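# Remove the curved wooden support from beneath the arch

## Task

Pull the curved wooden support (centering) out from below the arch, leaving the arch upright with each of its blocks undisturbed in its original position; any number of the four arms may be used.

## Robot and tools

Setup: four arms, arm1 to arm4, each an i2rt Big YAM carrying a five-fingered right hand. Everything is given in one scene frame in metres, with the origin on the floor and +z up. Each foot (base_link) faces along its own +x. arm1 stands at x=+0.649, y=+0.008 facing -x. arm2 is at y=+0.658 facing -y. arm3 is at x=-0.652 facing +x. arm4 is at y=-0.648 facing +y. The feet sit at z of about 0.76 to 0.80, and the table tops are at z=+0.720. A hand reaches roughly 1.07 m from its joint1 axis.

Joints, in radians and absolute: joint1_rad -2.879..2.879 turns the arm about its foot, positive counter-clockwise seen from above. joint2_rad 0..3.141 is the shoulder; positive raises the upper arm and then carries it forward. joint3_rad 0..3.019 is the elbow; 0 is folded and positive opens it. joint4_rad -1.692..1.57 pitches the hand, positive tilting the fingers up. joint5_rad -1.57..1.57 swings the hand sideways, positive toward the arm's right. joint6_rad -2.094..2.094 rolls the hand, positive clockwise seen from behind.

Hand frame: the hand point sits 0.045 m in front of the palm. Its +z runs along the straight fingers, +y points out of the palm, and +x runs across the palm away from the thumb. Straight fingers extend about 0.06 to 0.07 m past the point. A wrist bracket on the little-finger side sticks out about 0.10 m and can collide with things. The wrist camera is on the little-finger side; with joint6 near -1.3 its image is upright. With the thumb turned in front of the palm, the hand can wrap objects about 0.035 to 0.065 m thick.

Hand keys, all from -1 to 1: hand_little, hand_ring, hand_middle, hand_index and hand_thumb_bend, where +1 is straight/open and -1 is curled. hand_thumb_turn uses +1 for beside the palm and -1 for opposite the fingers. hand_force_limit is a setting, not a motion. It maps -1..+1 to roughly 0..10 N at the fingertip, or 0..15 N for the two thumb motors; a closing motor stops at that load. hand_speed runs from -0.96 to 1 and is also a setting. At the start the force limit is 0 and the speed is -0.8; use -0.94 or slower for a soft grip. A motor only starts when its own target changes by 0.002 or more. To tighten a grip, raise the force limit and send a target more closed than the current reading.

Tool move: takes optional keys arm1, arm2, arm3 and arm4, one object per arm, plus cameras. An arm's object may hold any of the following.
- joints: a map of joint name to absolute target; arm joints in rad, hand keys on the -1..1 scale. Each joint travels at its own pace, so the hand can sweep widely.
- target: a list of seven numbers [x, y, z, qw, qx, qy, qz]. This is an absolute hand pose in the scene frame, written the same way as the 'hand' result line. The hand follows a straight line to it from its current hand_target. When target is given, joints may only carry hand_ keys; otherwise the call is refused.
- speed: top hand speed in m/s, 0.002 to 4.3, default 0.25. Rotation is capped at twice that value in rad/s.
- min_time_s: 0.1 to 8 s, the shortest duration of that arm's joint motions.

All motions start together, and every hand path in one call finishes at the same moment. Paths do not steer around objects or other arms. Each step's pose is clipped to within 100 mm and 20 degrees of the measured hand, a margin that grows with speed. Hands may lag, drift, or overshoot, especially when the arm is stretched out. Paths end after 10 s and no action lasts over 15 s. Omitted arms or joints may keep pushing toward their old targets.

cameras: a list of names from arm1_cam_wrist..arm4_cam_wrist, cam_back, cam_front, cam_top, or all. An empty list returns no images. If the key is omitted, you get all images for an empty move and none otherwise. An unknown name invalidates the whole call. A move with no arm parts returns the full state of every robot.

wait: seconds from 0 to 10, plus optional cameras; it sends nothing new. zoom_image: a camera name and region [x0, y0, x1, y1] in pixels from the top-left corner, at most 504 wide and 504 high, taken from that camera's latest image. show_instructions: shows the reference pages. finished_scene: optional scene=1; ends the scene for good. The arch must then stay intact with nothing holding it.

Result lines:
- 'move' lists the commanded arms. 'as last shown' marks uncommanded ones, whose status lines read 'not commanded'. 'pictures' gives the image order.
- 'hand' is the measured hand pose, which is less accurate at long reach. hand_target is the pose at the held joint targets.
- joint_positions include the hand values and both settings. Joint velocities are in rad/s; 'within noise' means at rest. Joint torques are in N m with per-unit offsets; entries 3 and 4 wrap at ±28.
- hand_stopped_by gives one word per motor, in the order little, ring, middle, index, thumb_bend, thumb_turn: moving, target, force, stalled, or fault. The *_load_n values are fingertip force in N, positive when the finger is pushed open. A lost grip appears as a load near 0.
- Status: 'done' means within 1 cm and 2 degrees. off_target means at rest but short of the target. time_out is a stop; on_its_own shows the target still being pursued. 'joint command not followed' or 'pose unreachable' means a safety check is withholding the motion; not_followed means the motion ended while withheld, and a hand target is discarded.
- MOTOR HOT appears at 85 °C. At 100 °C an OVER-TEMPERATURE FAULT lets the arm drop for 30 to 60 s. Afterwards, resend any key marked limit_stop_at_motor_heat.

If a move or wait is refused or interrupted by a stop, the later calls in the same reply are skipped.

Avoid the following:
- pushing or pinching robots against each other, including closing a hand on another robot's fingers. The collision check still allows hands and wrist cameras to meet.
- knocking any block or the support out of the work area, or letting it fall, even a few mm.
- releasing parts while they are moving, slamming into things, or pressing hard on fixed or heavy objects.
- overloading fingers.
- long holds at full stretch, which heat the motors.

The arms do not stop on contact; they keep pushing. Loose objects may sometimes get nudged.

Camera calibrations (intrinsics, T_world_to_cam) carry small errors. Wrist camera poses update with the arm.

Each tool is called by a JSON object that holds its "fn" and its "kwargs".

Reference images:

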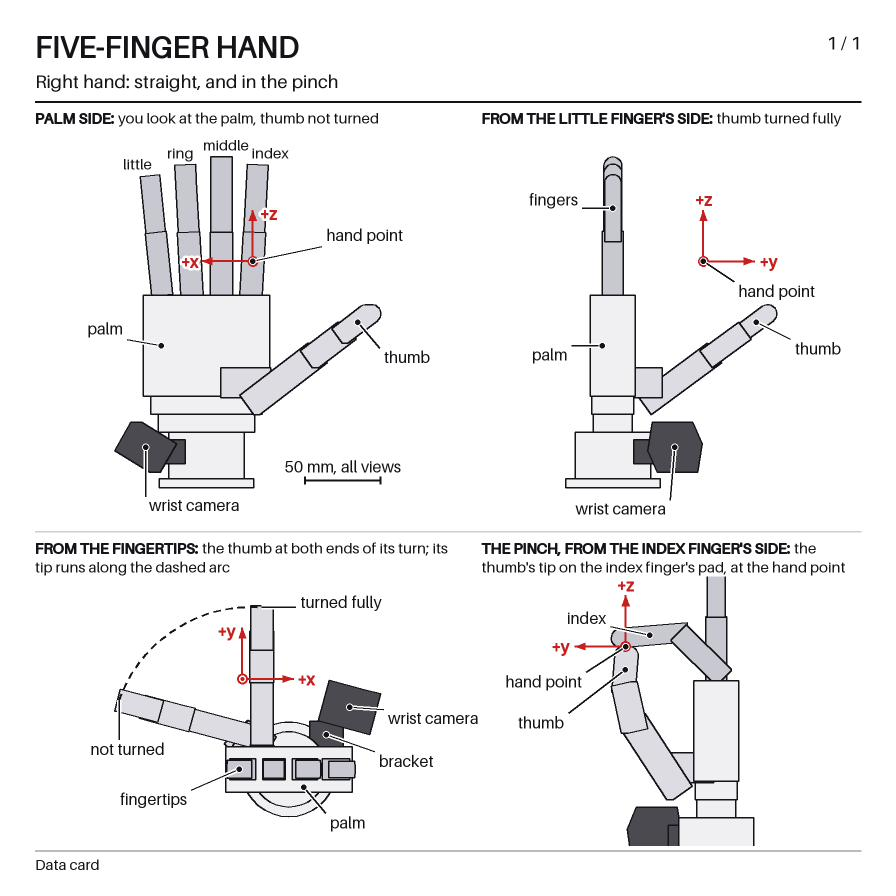

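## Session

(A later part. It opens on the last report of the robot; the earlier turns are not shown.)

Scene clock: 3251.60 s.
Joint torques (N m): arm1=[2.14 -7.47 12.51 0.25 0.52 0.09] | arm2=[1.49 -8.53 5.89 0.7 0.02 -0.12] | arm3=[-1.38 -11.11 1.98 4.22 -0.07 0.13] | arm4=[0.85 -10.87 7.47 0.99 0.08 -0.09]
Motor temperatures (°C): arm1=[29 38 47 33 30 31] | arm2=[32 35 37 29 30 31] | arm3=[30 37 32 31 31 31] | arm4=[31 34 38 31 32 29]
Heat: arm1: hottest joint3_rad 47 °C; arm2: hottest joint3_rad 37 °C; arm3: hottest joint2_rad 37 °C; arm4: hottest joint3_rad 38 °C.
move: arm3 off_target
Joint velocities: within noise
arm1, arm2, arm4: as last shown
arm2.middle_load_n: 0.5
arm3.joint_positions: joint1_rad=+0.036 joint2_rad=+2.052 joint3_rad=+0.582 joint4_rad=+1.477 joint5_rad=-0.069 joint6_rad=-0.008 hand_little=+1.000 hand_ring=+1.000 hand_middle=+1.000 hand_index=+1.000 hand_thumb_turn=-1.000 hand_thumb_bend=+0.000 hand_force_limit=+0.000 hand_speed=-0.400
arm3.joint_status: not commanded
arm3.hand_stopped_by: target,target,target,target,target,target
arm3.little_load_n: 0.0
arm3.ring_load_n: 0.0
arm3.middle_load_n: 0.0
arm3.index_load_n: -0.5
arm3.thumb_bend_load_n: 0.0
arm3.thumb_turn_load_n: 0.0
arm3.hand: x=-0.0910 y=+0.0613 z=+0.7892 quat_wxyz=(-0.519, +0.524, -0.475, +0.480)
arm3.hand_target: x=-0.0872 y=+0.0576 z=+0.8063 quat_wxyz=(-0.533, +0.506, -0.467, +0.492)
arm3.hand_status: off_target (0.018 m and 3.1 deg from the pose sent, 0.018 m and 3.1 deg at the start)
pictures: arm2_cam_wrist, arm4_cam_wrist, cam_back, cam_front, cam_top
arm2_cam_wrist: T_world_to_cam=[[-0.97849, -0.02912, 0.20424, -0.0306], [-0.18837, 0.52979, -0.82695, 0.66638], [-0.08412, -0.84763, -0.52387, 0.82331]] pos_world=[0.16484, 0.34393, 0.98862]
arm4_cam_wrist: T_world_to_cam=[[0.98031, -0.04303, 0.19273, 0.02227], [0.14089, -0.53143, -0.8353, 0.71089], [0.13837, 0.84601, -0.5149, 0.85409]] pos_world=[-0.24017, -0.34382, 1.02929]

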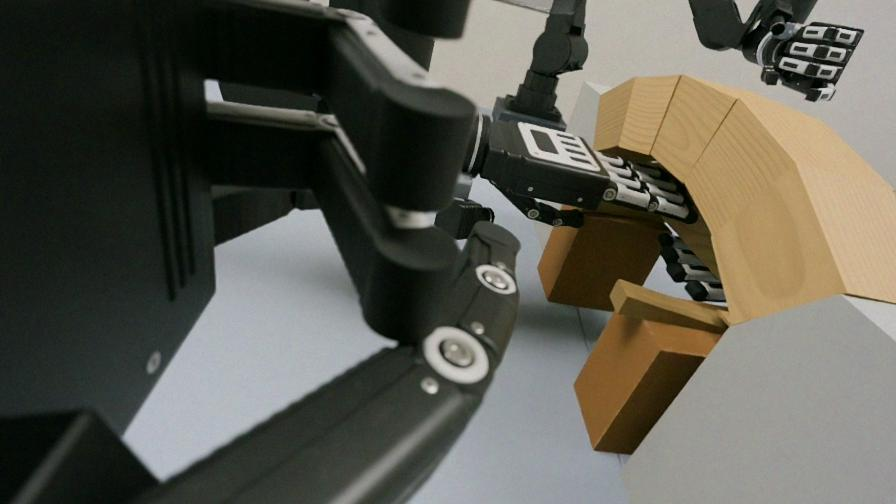

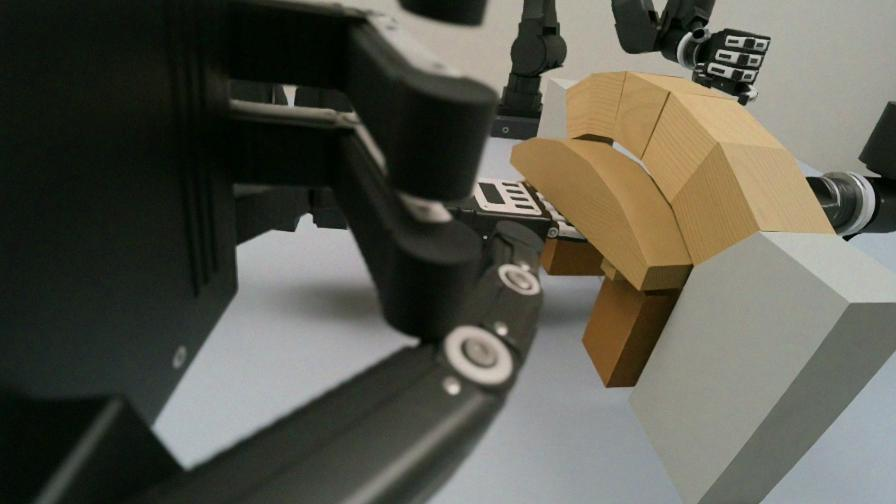

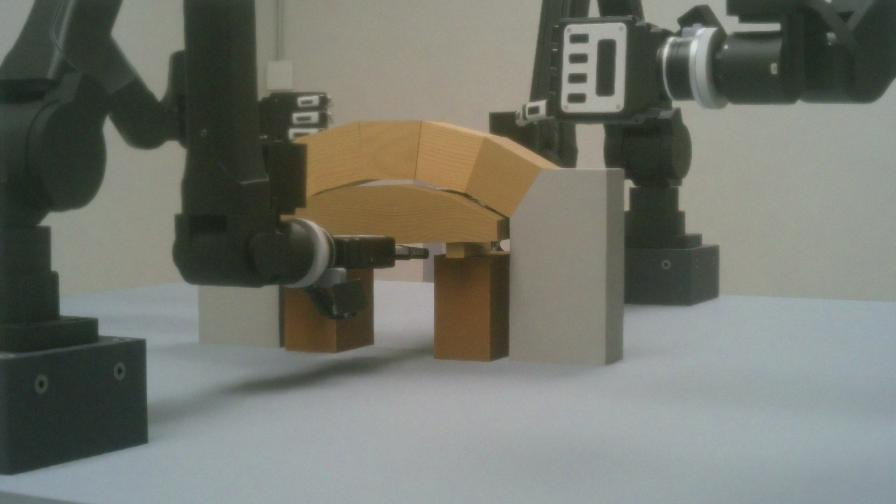

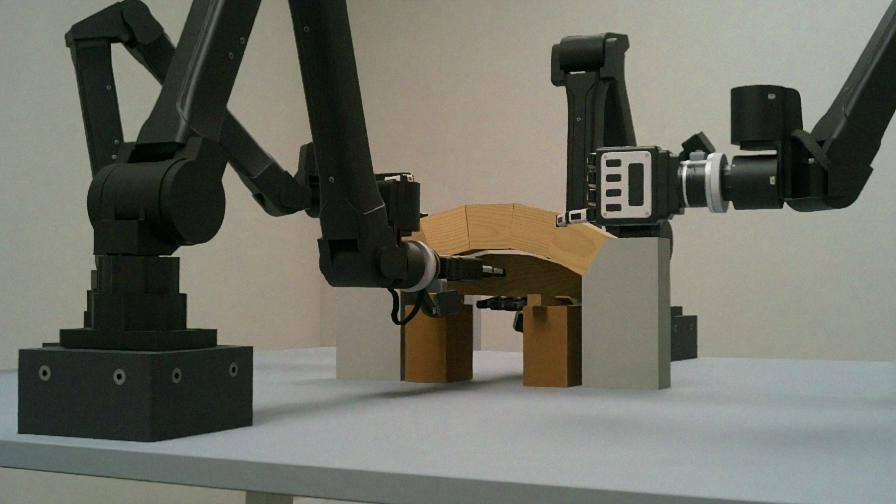

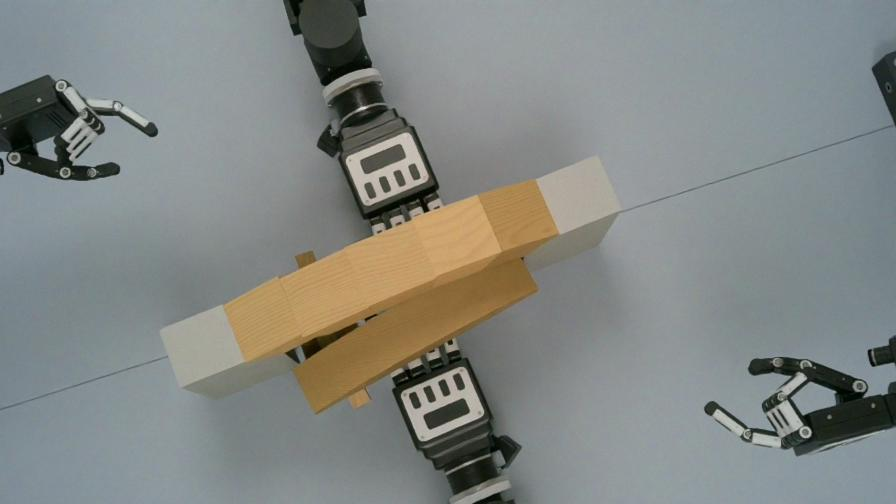

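{"fn": "move", "kwargs": {"arm1": {"target": [0.012, -0.014, 0.811, 0.4793, -0.4793, -0.5199, 0.5199], "speed": 0.03}, "arm3": {"target": [-0.087, 0.0635, 0.8065, 0.5333, -0.5061, 0.4666, -0.4917], "speed": 0.03}, "cameras": ["cam_top","cam_back"]}}

{"fn": "zoom_image", "kwargs": {"camera": "cam_top", "region": [280, 230, 560, 420]}}

{"fn": "zoom_image", "kwargs": {"camera": "cam_back", "region": [300, 160, 540, 300]}}

Scene clock: 3292.90 s.
Joint torques (N m): arm1=[-0.03 -8.47 9.1 1.16 0.06 0.1] | arm2=[1.67 -8.59 5.9 0.77 0.02 -0.12] | arm3=[0.09 -11.16 1.98 4.14 0.23 0.13] | arm4=[0.67 -10.99 7.42 0.96 0.1 -0.11]
Motor temperatures (°C): arm1=[29 38 50 33 30 31] | arm2=[32 35 37 29 30 31] | arm3=[30 36 32 32 31 31] | arm4=[31 34 38 31 32 29]
Heat: arm1: hottest joint3_rad 50 °C; arm2: hottest joint3_rad 37 °C; arm3: hottest joint2_rad 36 °C; arm4: hottest joint3_rad 38 °C.
move: arm1 off_target; arm3 off_target
Joint velocities: within noise
arm1.joint_positions: joint1_rad=-0.095 joint2_rad=+2.013 joint3_rad=+0.733 joint4_rad=+1.265 joint5_rad=-0.135 joint6_rad=-0.010 hand_little=+1.000 hand_ring=+1.000 hand_middle=+1.000 hand_index=+1.000 hand_thumb_turn=-0.889 hand_thumb_bend=+0.000 hand_force_limit=+0.000 hand_speed=-0.800
arm1.joint_status: not commanded
arm1.hand_stopped_by: target,target,target,target,target,force
arm1.little_load_n: 0.0
arm1.ring_load_n: 0.0
arm1.middle_load_n: 0.0
arm1.index_load_n: 0.0
arm1.thumb_bend_load_n: -5.0
arm1.thumb_turn_load_n: 0.0
arm1.hand: x=+0.0302 y=-0.0186 z=+0.8110 quat_wxyz=(+0.475, -0.479, -0.525, +0.518)
arm1.hand_target: x=+0.0131 y=-0.0139 z=+0.8114 quat_wxyz=(+0.479, -0.479, -0.520, +0.520)
arm1.hand_status: off_target (0.019 m and 0.7 deg from the pose sent, 0.018 m and 0.9 deg at the start)
arm2, arm4: as last shown
arm3.joint_positions: joint1_rad=+0.036 joint2_rad=+2.052 joint3_rad=+0.582 joint4_rad=+1.477 joint5_rad=-0.060 joint6_rad=-0.008 hand_little=+1.000 hand_ring=+1.000 hand_middle=+1.000 hand_index=+1.000 hand_thumb_turn=-1.000 hand_thumb_bend=+0.000 hand_force_limit=+0.000 hand_speed=-0.400
arm3.joint_status: not commanded
arm3.hand_stopped_by: target,target,target,target,target,target
arm3.little_load_n: 0.0
arm3.ring_load_n: 0.0
arm3.middle_load_n: 0.0
arm3.index_load_n: -0.5
arm3.thumb_bend_load_n: 0.0
arm3.thumb_turn_load_n: 0.0
arm3.hand: x=-0.0906 y=+0.0594 z=+0.7892 quat_wxyz=(-0.517, +0.522, -0.478, +0.482)
arm3.hand_target: x=-0.0872 y=+0.0635 z=+0.8063 quat_wxyz=(-0.533, +0.506, -0.467, +0.491)
arm3.hand_status: off_target (0.018 m and 3.1 deg from the pose sent, 0.018 m and 3.1 deg at the start)
arm4.thumb_bend_load_n: 0.0
arm4.thumb_turn_load_n: 0.5
pictures: cam_back, cam_top

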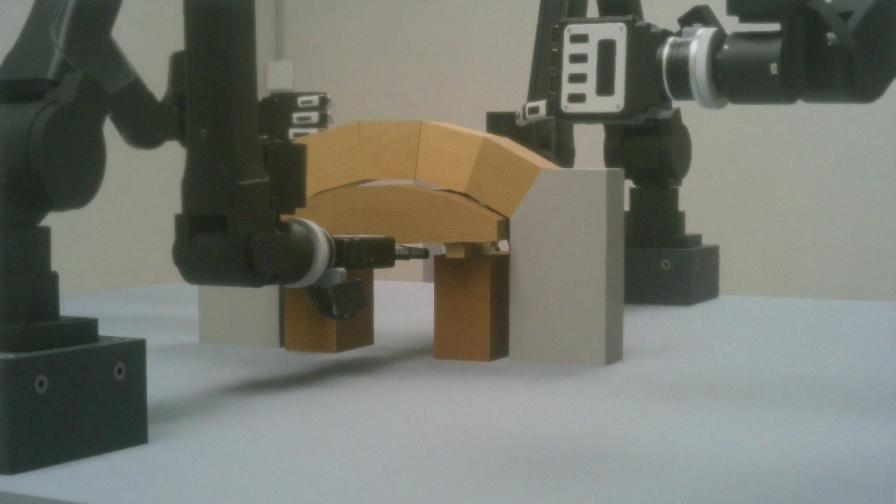

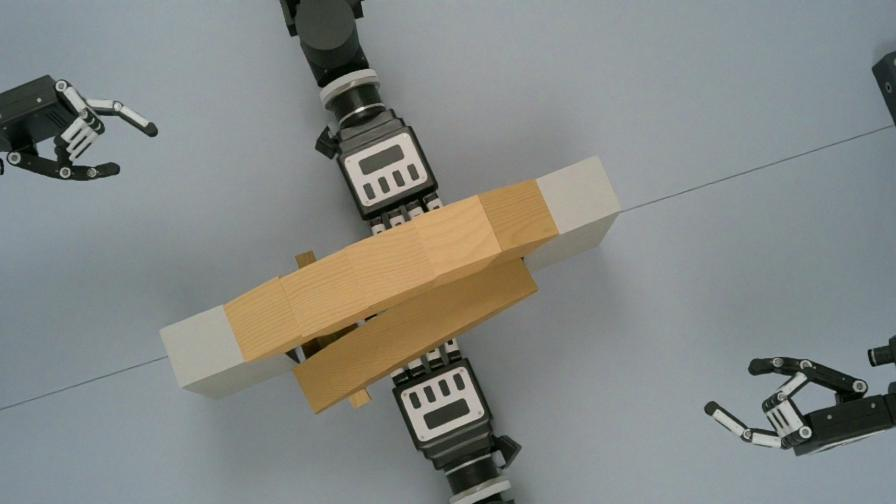

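Scaled by 1.800 from the camera's image (finer frame: 1280x720).

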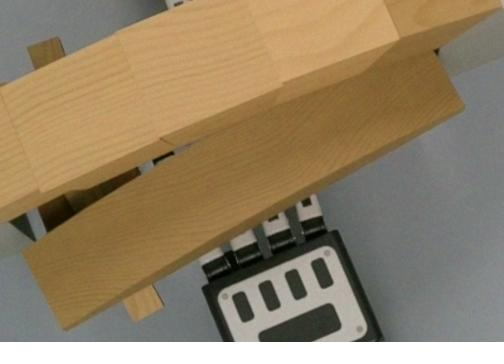

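Scaled by 2.100 from the camera's image (finer frame: 1280x720).

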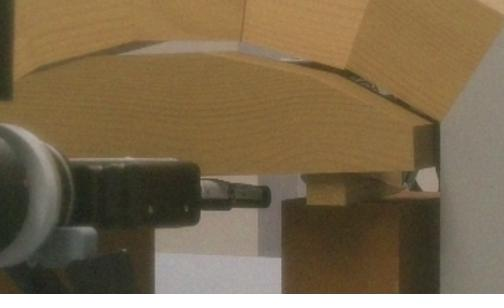

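{"fn": "move", "kwargs": {"arm1": {"target": [0.008, -0.002, 0.811, 0.4793, -0.4793, -0.5199, 0.5199], "speed": 0.05}, "arm3": {"target": [-0.087, 0.0685, 0.8065, 0.5333, -0.5061, 0.4666, -0.4917], "speed": 0.05}, "cameras": ["cam_top","cam_back"]}}

{"fn": "zoom_image", "kwargs": {"camera": "cam_top", "region": [280, 230, 560, 420]}}

{"fn": "zoom_image", "kwargs": {"camera": "cam_back", "region": [300, 160, 540, 300]}}

Scene clock: 3301.13 s.
Joint torques (N m): arm1=[-0.26 -8.06 9.63 1.02 0.13 0.1] | arm2=[1.67 -8.59 5.89 0.75 0.02 -0.12] | arm3=[0.21 -11.28 2.06 4.23 0.22 0.12] | arm4=[0.44 -10.87 7.39 0.92 0.1 -0.07]
Motor temperatures (°C): arm1=[29 38 49 33 30 31] | arm2=[32 35 37 29 30 31] | arm3=[30 36 32 32 31 31] | arm4=[31 34 38 31 32 29]
Heat: arm1: hottest joint3_rad 49 °C; arm2: hottest joint3_rad 37 °C; arm3: hottest joint2_rad 36 °C; arm4: hottest joint3_rad 38 °C.
move: arm1 off_target; arm3 off_target
Joint velocities: within noise
arm1.joint_positions: joint1_rad=-0.115 joint2_rad=+2.019 joint3_rad=+0.739 joint4_rad=+1.263 joint5_rad=-0.164 joint6_rad=-0.010 hand_little=+1.000 hand_ring=+1.000 hand_middle=+1.000 hand_index=+1.000 hand_thumb_turn=-0.889 hand_thumb_bend=+0.001 hand_force_limit=+0.000 hand_speed=-0.800
arm1.joint_status: not commanded
arm1.hand_stopped_by: target,target,target,target,target,force
arm1.little_load_n: -0.5
arm1.ring_load_n: 0.0
arm1.middle_load_n: 0.0
arm1.index_load_n: 0.0
arm1.thumb_bend_load_n: -0.5
arm1.thumb_turn_load_n: 1.0
arm1.hand: x=+0.0295 y=-0.0117 z=+0.8092 quat_wxyz=(+0.473, -0.478, -0.527, +0.520)
arm1.hand_target: x=+0.0096 y=-0.0018 z=+0.8115 quat_wxyz=(+0.479, -0.479, -0.520, +0.520)
arm1.hand_status: off_target (0.024 m and 1.1 deg from the pose sent, 0.028 m and 0.7 deg at the start)
arm2, arm4: as last shown
arm3.joint_positions: joint1_rad=+0.046 joint2_rad=+2.052 joint3_rad=+0.582 joint4_rad=+1.477 joint5_rad=-0.047 joint6_rad=-0.008 hand_little=+1.000 hand_ring=+1.000 hand_middle=+1.000 hand_index=+1.000 hand_thumb_turn=-1.000 hand_thumb_bend=+0.000 hand_force_limit=+0.000 hand_speed=-0.400
arm3.joint_status: not commanded
arm3.hand_stopped_by: target,target,target,target,target,target
arm3.little_load_n: 0.0
arm3.ring_load_n: 0.0
arm3.middle_load_n: 0.0
arm3.index_load_n: 0.0
arm3.thumb_bend_load_n: 0.0
arm3.thumb_turn_load_n: 0.0
arm3.hand: x=-0.0905 y=+0.0625 z=+0.7892 quat_wxyz=(-0.516, +0.521, -0.479, +0.483)
arm3.hand_target: x=-0.0872 y=+0.0684 z=+0.8063 quat_wxyz=(-0.533, +0.506, -0.467, +0.491)
arm3.hand_status: off_target (0.019 m and 3.1 deg from the pose sent, 0.020 m and 3.1 deg at the start)
arm4.thumb_bend_load_n: -0.5
pictures: cam_back, cam_top

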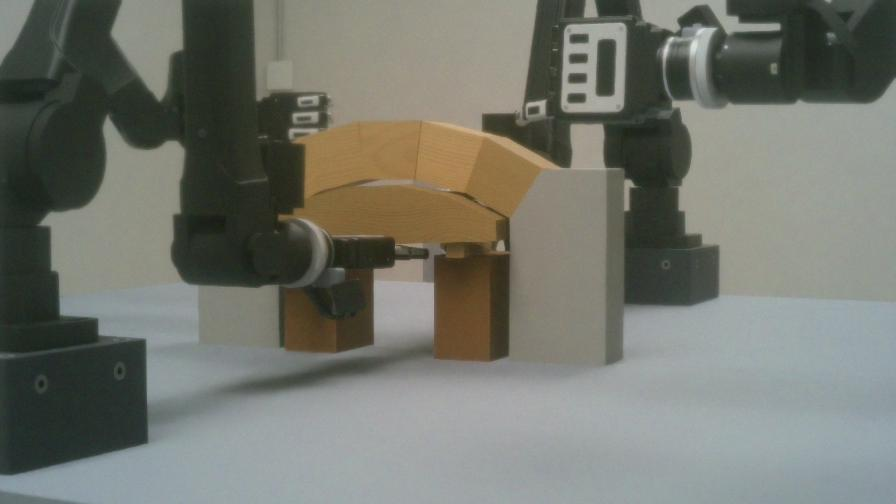

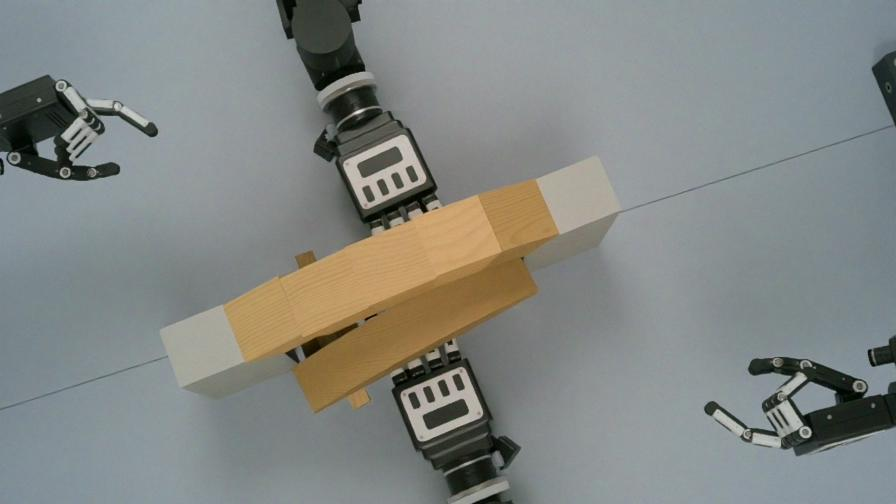

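Scaled by 1.800 from the camera's image (finer frame: 1280x720).

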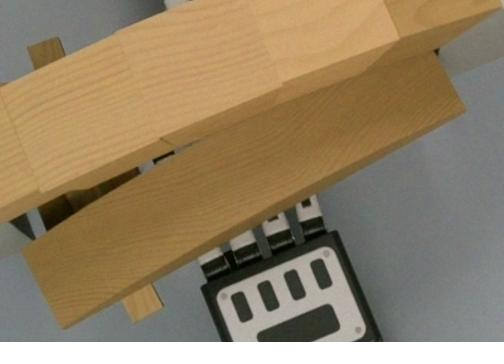

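Scaled by 2.100 from the camera's image (finer frame: 1280x720).

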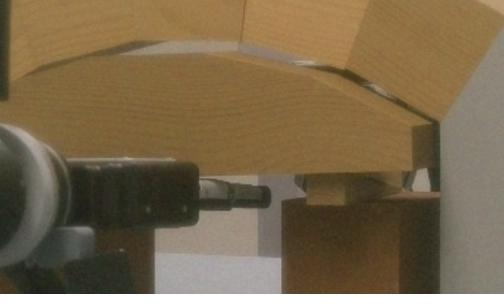

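{"fn": "move", "kwargs": {"arm1": {"target": [-0.006, -0.004, 0.812, 0.4793, -0.4793, -0.5199, 0.5199], "speed": 0.05}, "cameras": ["cam_top","cam_back"]}}

{"fn": "zoom_image", "kwargs": {"camera": "cam_top", "region": [280, 230, 560, 420]}}

{"fn": "zoom_image", "kwargs": {"camera": "cam_back", "region": [300, 160, 540, 300]}}

Scene clock: 3311.40 s.
Joint torques (N m): arm1=[0.03 -8.23 12.64 0.35 0.52 0.02] | arm2=[1.61 -8.59 5.87 0.72 0.03 -0.12] | arm3=[-0.15 -11.11 1.98 4.19 0.22 0.13] | arm4=[0.5 -10.58 7.46 1.06 0.08 -0.11]
Motor temperatures (°C): arm1=[29 37 48 33 30 31] | arm2=[32 35 37 29 30 31] | arm3=[30 36 32 32 31 31] | arm4=[31 34 38 31 32 29]
Heat: arm1: hottest joint3_rad 48 °C; arm2: hottest joint3_rad 37 °C; arm3: hottest joint2_rad 36 °C; arm4: hottest joint3_rad 38 °C.
move: arm1 off_target
Joint velocities: within noise
arm1.joint_positions: joint1_rad=-0.115 joint2_rad=+2.019 joint3_rad=+0.742 joint4_rad=+1.251 joint5_rad=-0.165 joint6_rad=-0.004 hand_little=+1.000 hand_ring=+1.000 hand_middle=+1.000 hand_index=+1.000 hand_thumb_turn=-0.889 hand_thumb_bend=+0.000 hand_force_limit=+0.000 hand_speed=-0.800
arm1.joint_status: not commanded
arm1.hand_stopped_by: target,target,target,target,target,force
arm1.little_load_n: 0.0
arm1.ring_load_n: 0.0
arm1.middle_load_n: 0.0
arm1.index_load_n: 0.0
arm1.thumb_bend_load_n: -3.5
arm1.thumb_turn_load_n: 0.5
arm1.hand: x=+0.0290 y=-0.0123 z=+0.8076 quat_wxyz=(+0.468, -0.481, -0.528, +0.520)
arm1.hand_target: x=-0.0026 y=-0.0038 z=+0.8137 quat_wxyz=(+0.479, -0.479, -0.520, +0.520)
arm1.hand_status: off_target (0.036 m and 1.6 deg from the pose sent, 0.036 m and 1.1 deg at the start)
arm2, arm3, arm4: as last shown
arm2.thumb_turn_load_n: 4.0
arm3.hand_target: x=-0.0872 y=+0.0685 z=+0.8063 quat_wxyz=(-0.533, +0.506, -0.467, +0.491)
pictures: cam_back, cam_top

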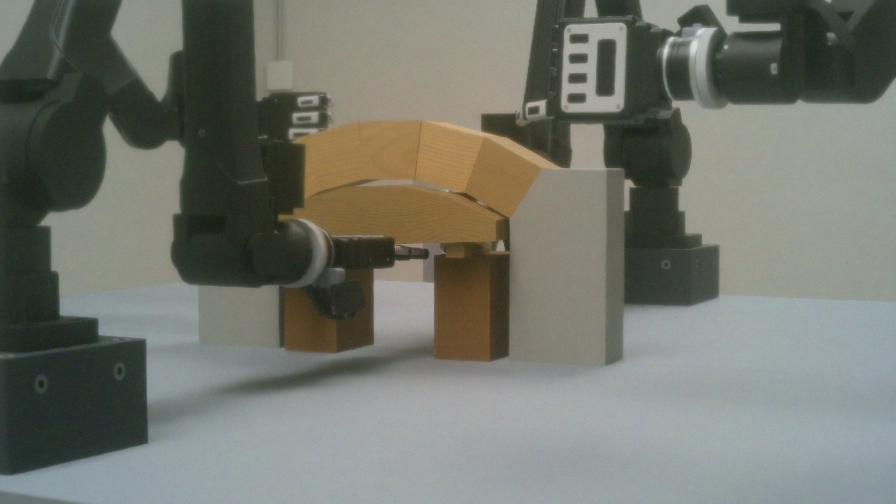

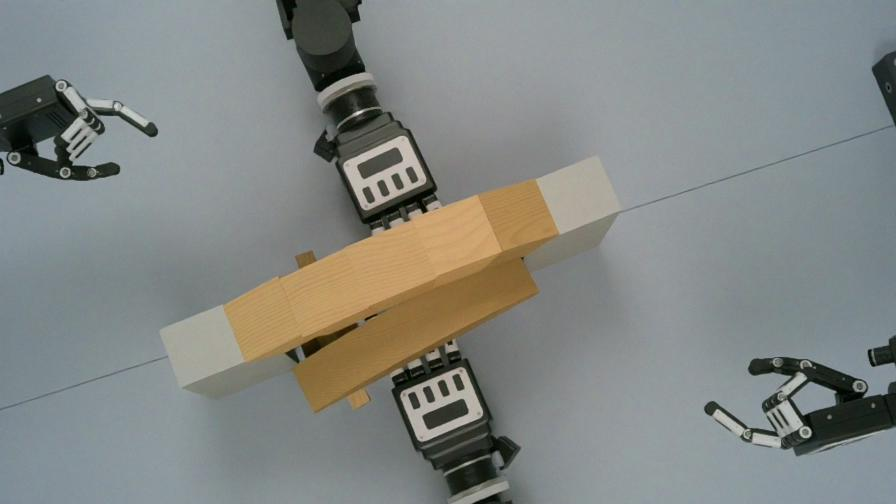

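Scaled by 1.800 from the camera's image (finer frame: 1280x720).

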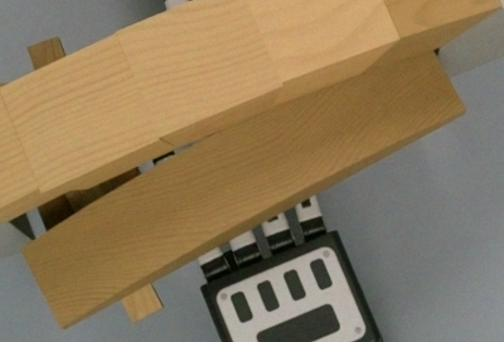

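Scaled by 2.100 from the camera's image (finer frame: 1280x720).

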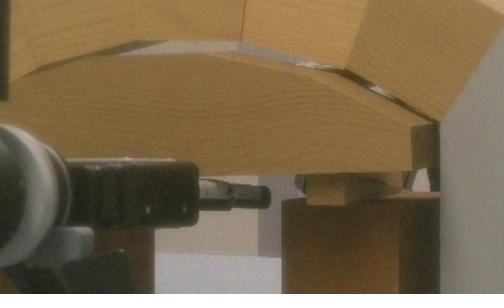

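{"fn": "zoom_image", "kwargs": {"camera": "cam_back", "region": [400, 190, 520, 270]}}

{"fn": "zoom_image", "kwargs": {"camera": "cam_back", "region": [290, 170, 410, 270]}}

{"fn": "zoom_image", "kwargs": {"camera": "cam_top", "region": [440, 230, 560, 310]}}

Scaled by 4.200 from the camera's image (finer frame: 1280x720).

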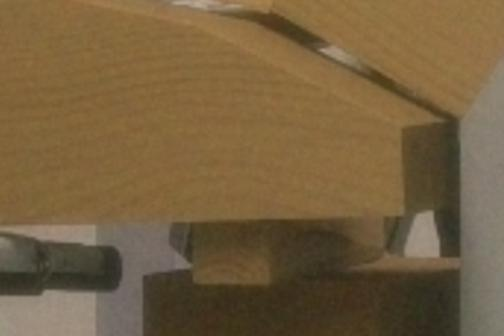

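Scaled by 4.200 from the camera's image (finer frame: 1280x720).

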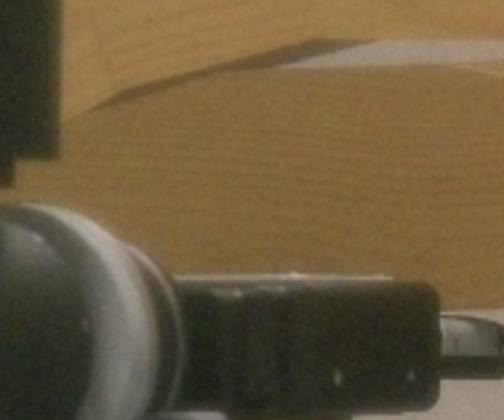

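Scaled by 4.200 from the camera's image (finer frame: 1280x720).

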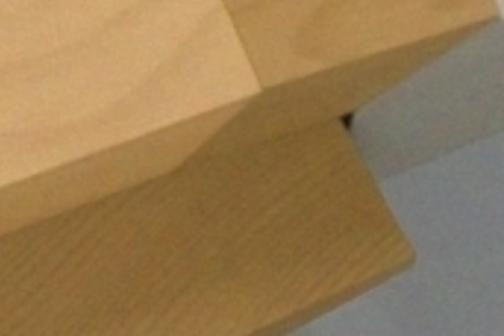

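{"fn": "move", "kwargs": {"arm1": {"target": [0.016, -0.006, 0.811, 0.4793, -0.4793, -0.5199, 0.5199], "speed": 0.05}, "arm4": {"target": [-0.06, -0.23, 0.91, 0.5199, -0.4793, -0.5199, -0.4793], "speed": 0.15, "joints": {"hand_index": 1, "hand_middle": 1, "hand_ring": 1, "hand_little": 1, "hand_thumb_turn": 1, "hand_thumb_bend": 1}}, "cameras": ["cam_top","arm4_cam_wrist"]}}

Scene clock: 3354.73 s.
Joint torques (N m): arm1=[0.5 -8.88 7.47 2.03 0.59 0.04] | arm2=[1.61 -8.59 5.87 0.72 0.02 -0.11] | arm3=[0.09 -11.11 1.87 4.3 0.24 0.13] | arm4=[-0.97 -5.25 6.16 2.96 -0.07 -0.19]
Motor temperatures (°C): arm1=[29 37 46 33 30 31] | arm2=[32 35 37 29 30 31] | arm3=[30 36 32 32 31 31] | arm4=[31 34 38 31 32 29]
Heat: arm1: hottest joint3_rad 46 °C; arm2: hottest joint3_rad 37 °C; arm3: hottest joint2_rad 36 °C; arm4: hottest joint3_rad 38 °C.
move: arm1 off_target; arm4 done
Joint velocities: within noise
arm1.joint_positions: joint1_rad=-0.115 joint2_rad=+2.019 joint3_rad=+0.742 joint4_rad=+1.251 joint5_rad=-0.165 joint6_rad=-0.004 hand_little=+1.000 hand_ring=+1.000 hand_middle=+1.000 hand_index=+1.000 hand_thumb_turn=-0.889 hand_thumb_bend=+0.000 hand_force_limit=+0.000 hand_speed=-0.800
arm1.joint_status: not commanded
arm1.hand_stopped_by: target,target,target,target,target,force
arm1.little_load_n: 0.0
arm1.ring_load_n: 0.0
arm1.middle_load_n: 0.0
arm1.index_load_n: 0.0
arm1.thumb_bend_load_n: -4.0
arm1.thumb_turn_load_n: 0.5
arm1.hand: x=+0.0292 y=-0.0123 z=+0.8074 quat_wxyz=(+0.468, -0.481, -0.528, +0.520)
arm1.hand_target: x=+0.0165 y=-0.0059 z=+0.8112 quat_wxyz=(+0.479, -0.479, -0.520, +0.520)
arm1.hand_status: off_target (0.015 m and 1.6 deg from the pose sent, 0.015 m and 1.5 deg at the start)
arm2.joint_positions: joint1_rad=+0.766 joint2_rad=+1.363 joint3_rad=+0.389 joint4_rad=+0.991 joint5_rad=+0.710 joint6_rad=-1.568 hand_little=-1.000 hand_ring=-1.000 hand_middle=-1.000 hand_index=+0.300 hand_thumb_turn=-0.799 hand_thumb_bend=+0.299 hand_force_limit=+0.000 hand_speed=-0.800
arm2.joint_status: not commanded
arm2.hand_stopped_by: target,target,target,target,target,target
arm2.little_load_n: 0.0
arm2.ring_load_n: 0.0
arm2.middle_load_n: 0.5
arm2.index_load_n: 0.0
arm2.thumb_bend_load_n: -2.0
arm2.thumb_turn_load_n: 4.0
arm2.hand: x=+0.1608 y=+0.2476 z=+0.9315 quat_wxyz=(+0.477, +0.512, -0.482, +0.527)
arm2.hand_target: x=+0.1600 y=+0.2500 z=+0.9301 quat_wxyz=(+0.479, +0.520, -0.479, +0.520)
arm2.hand_status: not commanded
arm3: as last shown
arm3.index_load_n: -0.5
arm4.joint_positions: joint1_rad=+0.413 joint2_rad=+1.292 joint3_rad=+0.237 joint4_rad=+1.032 joint5_rad=+0.348 joint6_rad=-1.543 hand_little=+1.000 hand_ring=+1.000 hand_middle=+1.000 hand_index=+1.000 hand_thumb_turn=+1.000 hand_thumb_bend=+1.000 hand_force_limit=+0.300 hand_speed=-0.800
arm4.joint_status: all done
arm4.hand_stopped_by: target,target,target,target,target,target
arm4.little_load_n: 0.0
arm4.ring_load_n: 0.0
arm4.middle_load_n: 0.0
arm4.index_load_n: 0.0
arm4.thumb_bend_load_n: 0.0
arm4.thumb_turn_load_n: 0.0
arm4.hand: x=-0.0635 y=-0.2289 z=+0.9099 quat_wxyz=(-0.521, +0.483, +0.521, +0.473)
arm4.hand_target: x=-0.0601 y=-0.2300 z=+0.9101 quat_wxyz=(-0.520, +0.479, +0.520, +0.479)
arm4.hand_status: done (0.004 m and 0.8 deg from the pose sent, 0.172 m and 8.4 deg at the start)
pictures: arm4_cam_wrist, cam_top
arm4_cam_wrist: T_world_to_cam=[[0.97542, 0.10761, 0.19231, -0.08452], [0.22011, -0.51823, -0.82643, 0.64633], [0.01072, 0.84844, -0.52918, 0.79296]] pos_world=[-0.06832, -0.32874, 0.97002]

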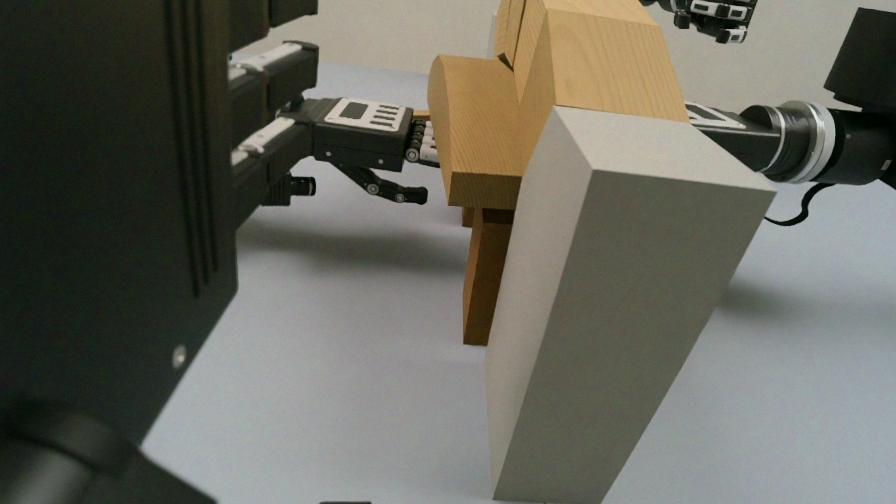

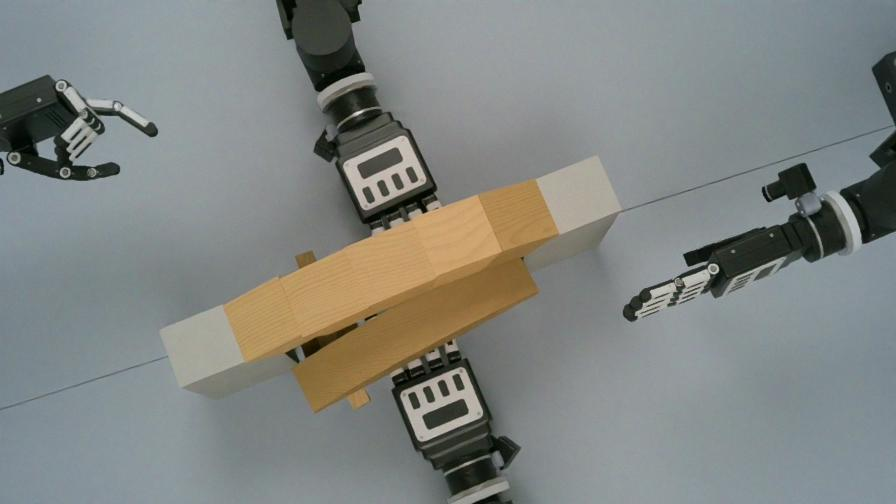

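{"fn": "move", "kwargs": {"arm4": {"target": [-0.003, -0.205, 0.852, 0.5199, -0.4793, -0.5199, -0.4793], "speed": 0.1}, "cameras": ["cam_top","arm4_cam_wrist","cam_back"]}}

{"fn": "zoom_image", "kwargs": {"camera": "cam_top", "region": [440, 200, 720, 390]}}

Scene clock: 3370.20 s.
Joint torques (N m): arm1=[0.62 -9.05 7.5 1.99 0.6 0.03] | arm2=[1.61 -8.7 5.86 0.75 0.01 -0.11] | arm3=[0.03 -11.4 1.91 4.19 0.25 0.12] | arm4=[-0.91 -7.65 3.81 3.08 -0.09 -0.2]
Motor temperatures (°C): arm1=[29 37 45 33 30 31] | arm2=[32 35 37 29 30 31] | arm3=[30 36 32 32 31 31] | arm4=[31 33 38 31 32 29]
Heat: arm1: hottest joint3_rad 45 °C; arm2: hottest joint3_rad 37 °C; arm3: hottest joint2_rad 36 °C; arm4: hottest joint3_rad 38 °C.
move: arm4 done
Joint velocities: within noise
arm1, arm2, arm3: as last shown
arm2.thumb_turn_load_n: 4.5
arm4.joint_positions: joint1_rad=+0.167 joint2_rad=+1.678 joint3_rad=+0.223 joint4_rad=+1.419 joint5_rad=+0.100 joint6_rad=-1.543 hand_little=+1.000 hand_ring=+1.000 hand_middle=+1.000 hand_index=+1.000 hand_thumb_turn=+1.000 hand_thumb_bend=+1.000 hand_force_limit=+0.300 hand_speed=-0.800
arm4.joint_status: not commanded
arm4.hand_stopped_by: target,target,target,target,target,target
arm4.little_load_n: 0.0
arm4.ring_load_n: 0.0
arm4.middle_load_n: 0.0
arm4.index_load_n: 0.0
arm4.thumb_bend_load_n: 0.0
arm4.thumb_turn_load_n: 0.0
arm4.hand: x=-0.0066 y=-0.2073 z=+0.8463 quat_wxyz=(-0.519, +0.487, +0.524, +0.468)
arm4.hand_target: x=-0.0031 y=-0.2051 z=+0.8520 quat_wxyz=(-0.520, +0.480, +0.520, +0.479)
arm4.hand_status: done (0.007 m and 1.6 deg from the pose sent, 0.087 m and 0.8 deg at the start)
pictures: arm4_cam_wrist, cam_back, cam_top
arm4_cam_wrist: T_world_to_cam=[[0.97579, 0.11236, 0.18763, -0.12506], [0.21859, -0.52905, -0.81995, 0.58468], [0.00714, 0.84112, -0.54081, 0.74864]] pos_world=[-0.01111, -0.30632, 0.90774]

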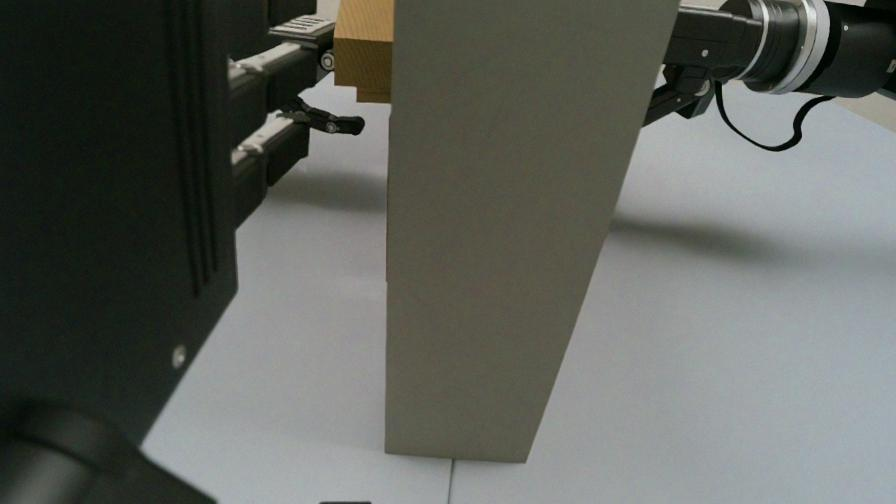

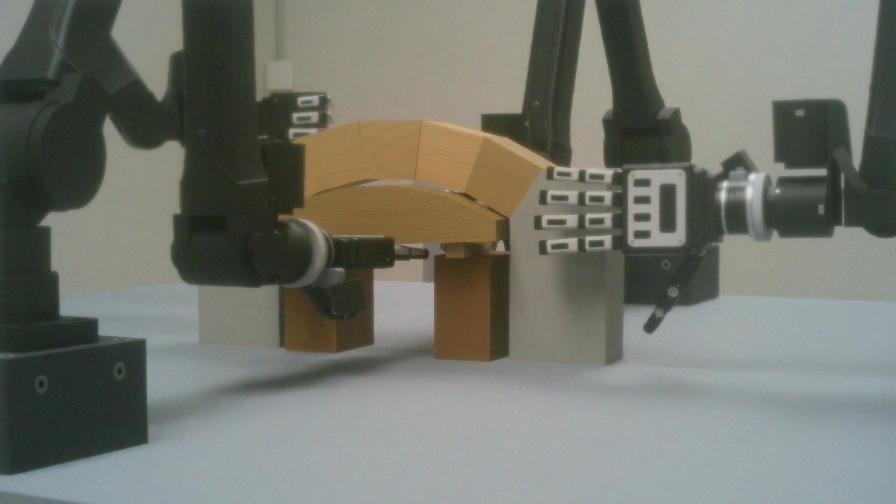

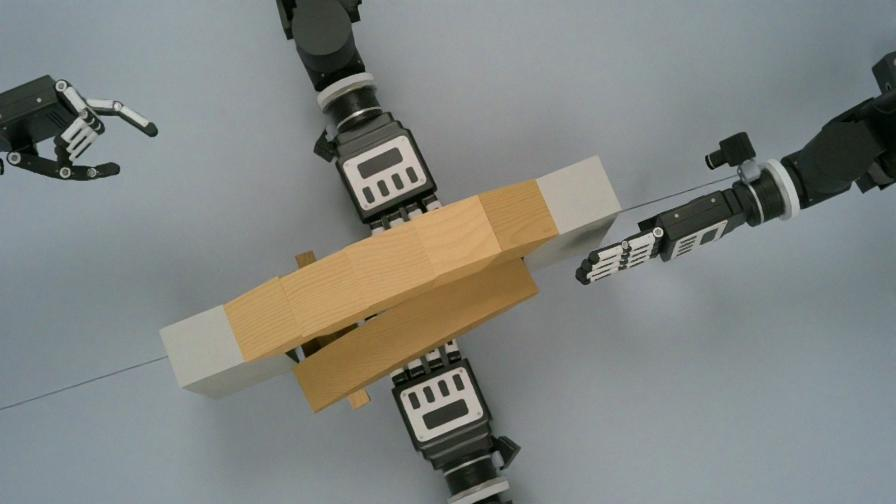

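Scaled by 1.800 from the camera's image (finer frame: 1280x720).

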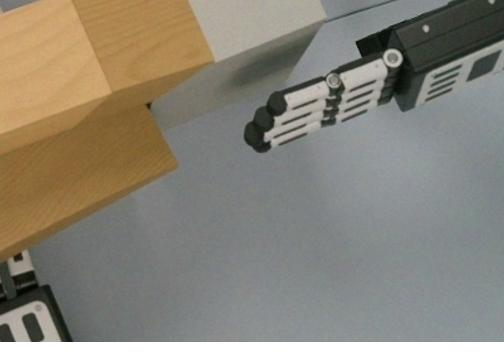

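{"fn": "move", "kwargs": {"arm4": {"target": [0.010, -0.178, 0.864, 0.5199, -0.4793, -0.5199, -0.4793], "speed": 0.08}, "cameras": ["cam_top","cam_back"]}}

{"fn": "zoom_image", "kwargs": {"camera": "cam_top", "region": [480, 220, 620, 320]}}

{"fn": "zoom_image", "kwargs": {"camera": "cam_back", "region": [400, 160, 580, 280]}}

Scene clock: 3393.10 s.
Joint torques (N m): arm1=[0.15 -9.11 7.61 2.03 0.59 0.03] | arm2=[1.61 -8.7 5.86 0.75 0.02 -0.11] | arm3=[0.09 -11.05 2.02 4.16 0.23 0.12] | arm4=[-0.73 -9.99 6.22 1.36 -0.06 -0.23]
Motor temperatures (°C): arm1=[29 37 44 33 30 31] | arm2=[32 35 37 29 30 31] | arm3=[30 36 32 32 31 31] | arm4=[31 33 37 31 32 29]
Heat: arm1: hottest joint3_rad 44 °C; arm2: hottest joint3_rad 37 °C; arm3: hottest joint2_rad 36 °C; arm4: hottest joint3_rad 37 °C.
move: arm4 off_target
Joint velocities: within noise
arm1, arm2, arm3: as last shown
arm2.index_load_n: -0.5
arm2.thumb_turn_load_n: 4.0
arm4.joint_positions: joint1_rad=+0.103 joint2_rad=+1.654 joint3_rad=+0.269 joint4_rad=+1.355 joint5_rad=+0.035 joint6_rad=-1.543 hand_little=+1.000 hand_ring=+1.000 hand_middle=+1.000 hand_index=+1.000 hand_thumb_turn=+1.000 hand_thumb_bend=+1.000 hand_force_limit=+0.300 hand_speed=-0.800
arm4.joint_status: not commanded
arm4.hand_stopped_by: target,target,target,target,target,target
arm4.little_load_n: 0.0
arm4.ring_load_n: 0.0
arm4.middle_load_n: 0.0
arm4.index_load_n: 0.0
arm4.thumb_bend_load_n: 0.0
arm4.thumb_turn_load_n: 0.0
arm4.hand: x=+0.0066 y=-0.1874 z=+0.8546 quat_wxyz=(-0.521, +0.486, +0.522, +0.469)
arm4.hand_target: x=+0.0100 y=-0.1784 z=+0.8641 quat_wxyz=(-0.520, +0.479, +0.520, +0.479)
arm4.hand_status: off_target (0.014 m and 1.4 deg from the pose sent, 0.038 m and 1.6 deg at the start)
pictures: cam_back, cam_top

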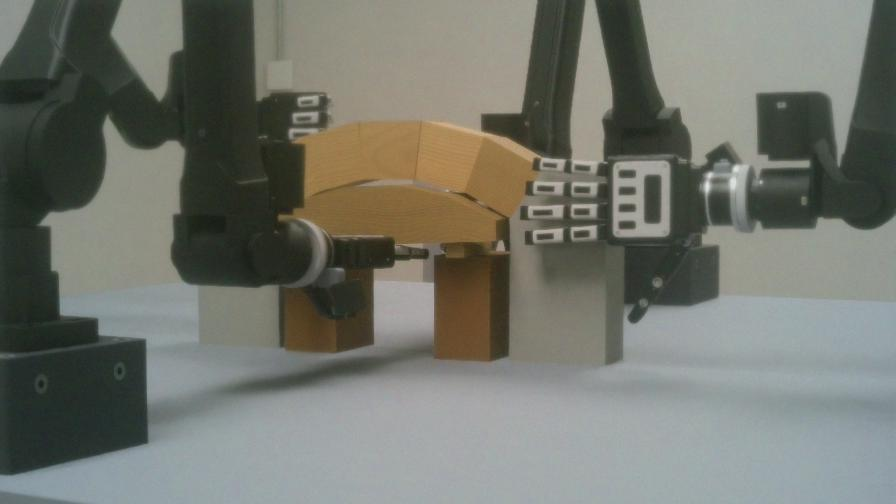

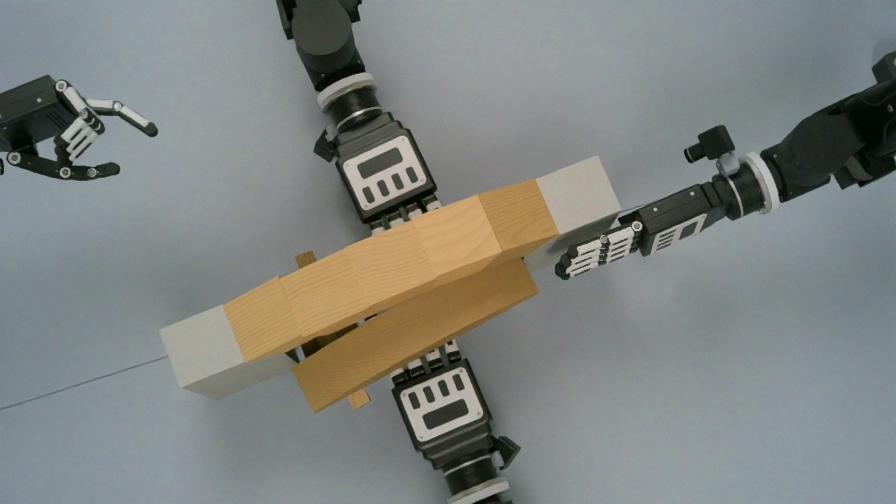

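Scaled by 3.600 from the camera's image (finer frame: 1280x720).

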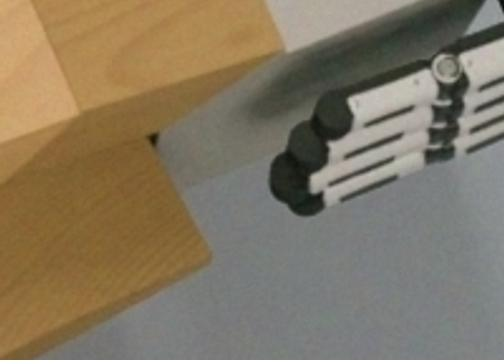

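Scaled by 2.800 from the camera's image (finer frame: 1280x720).

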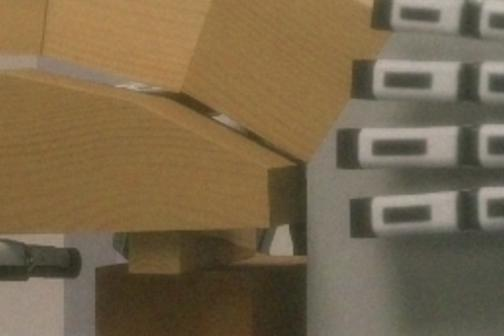

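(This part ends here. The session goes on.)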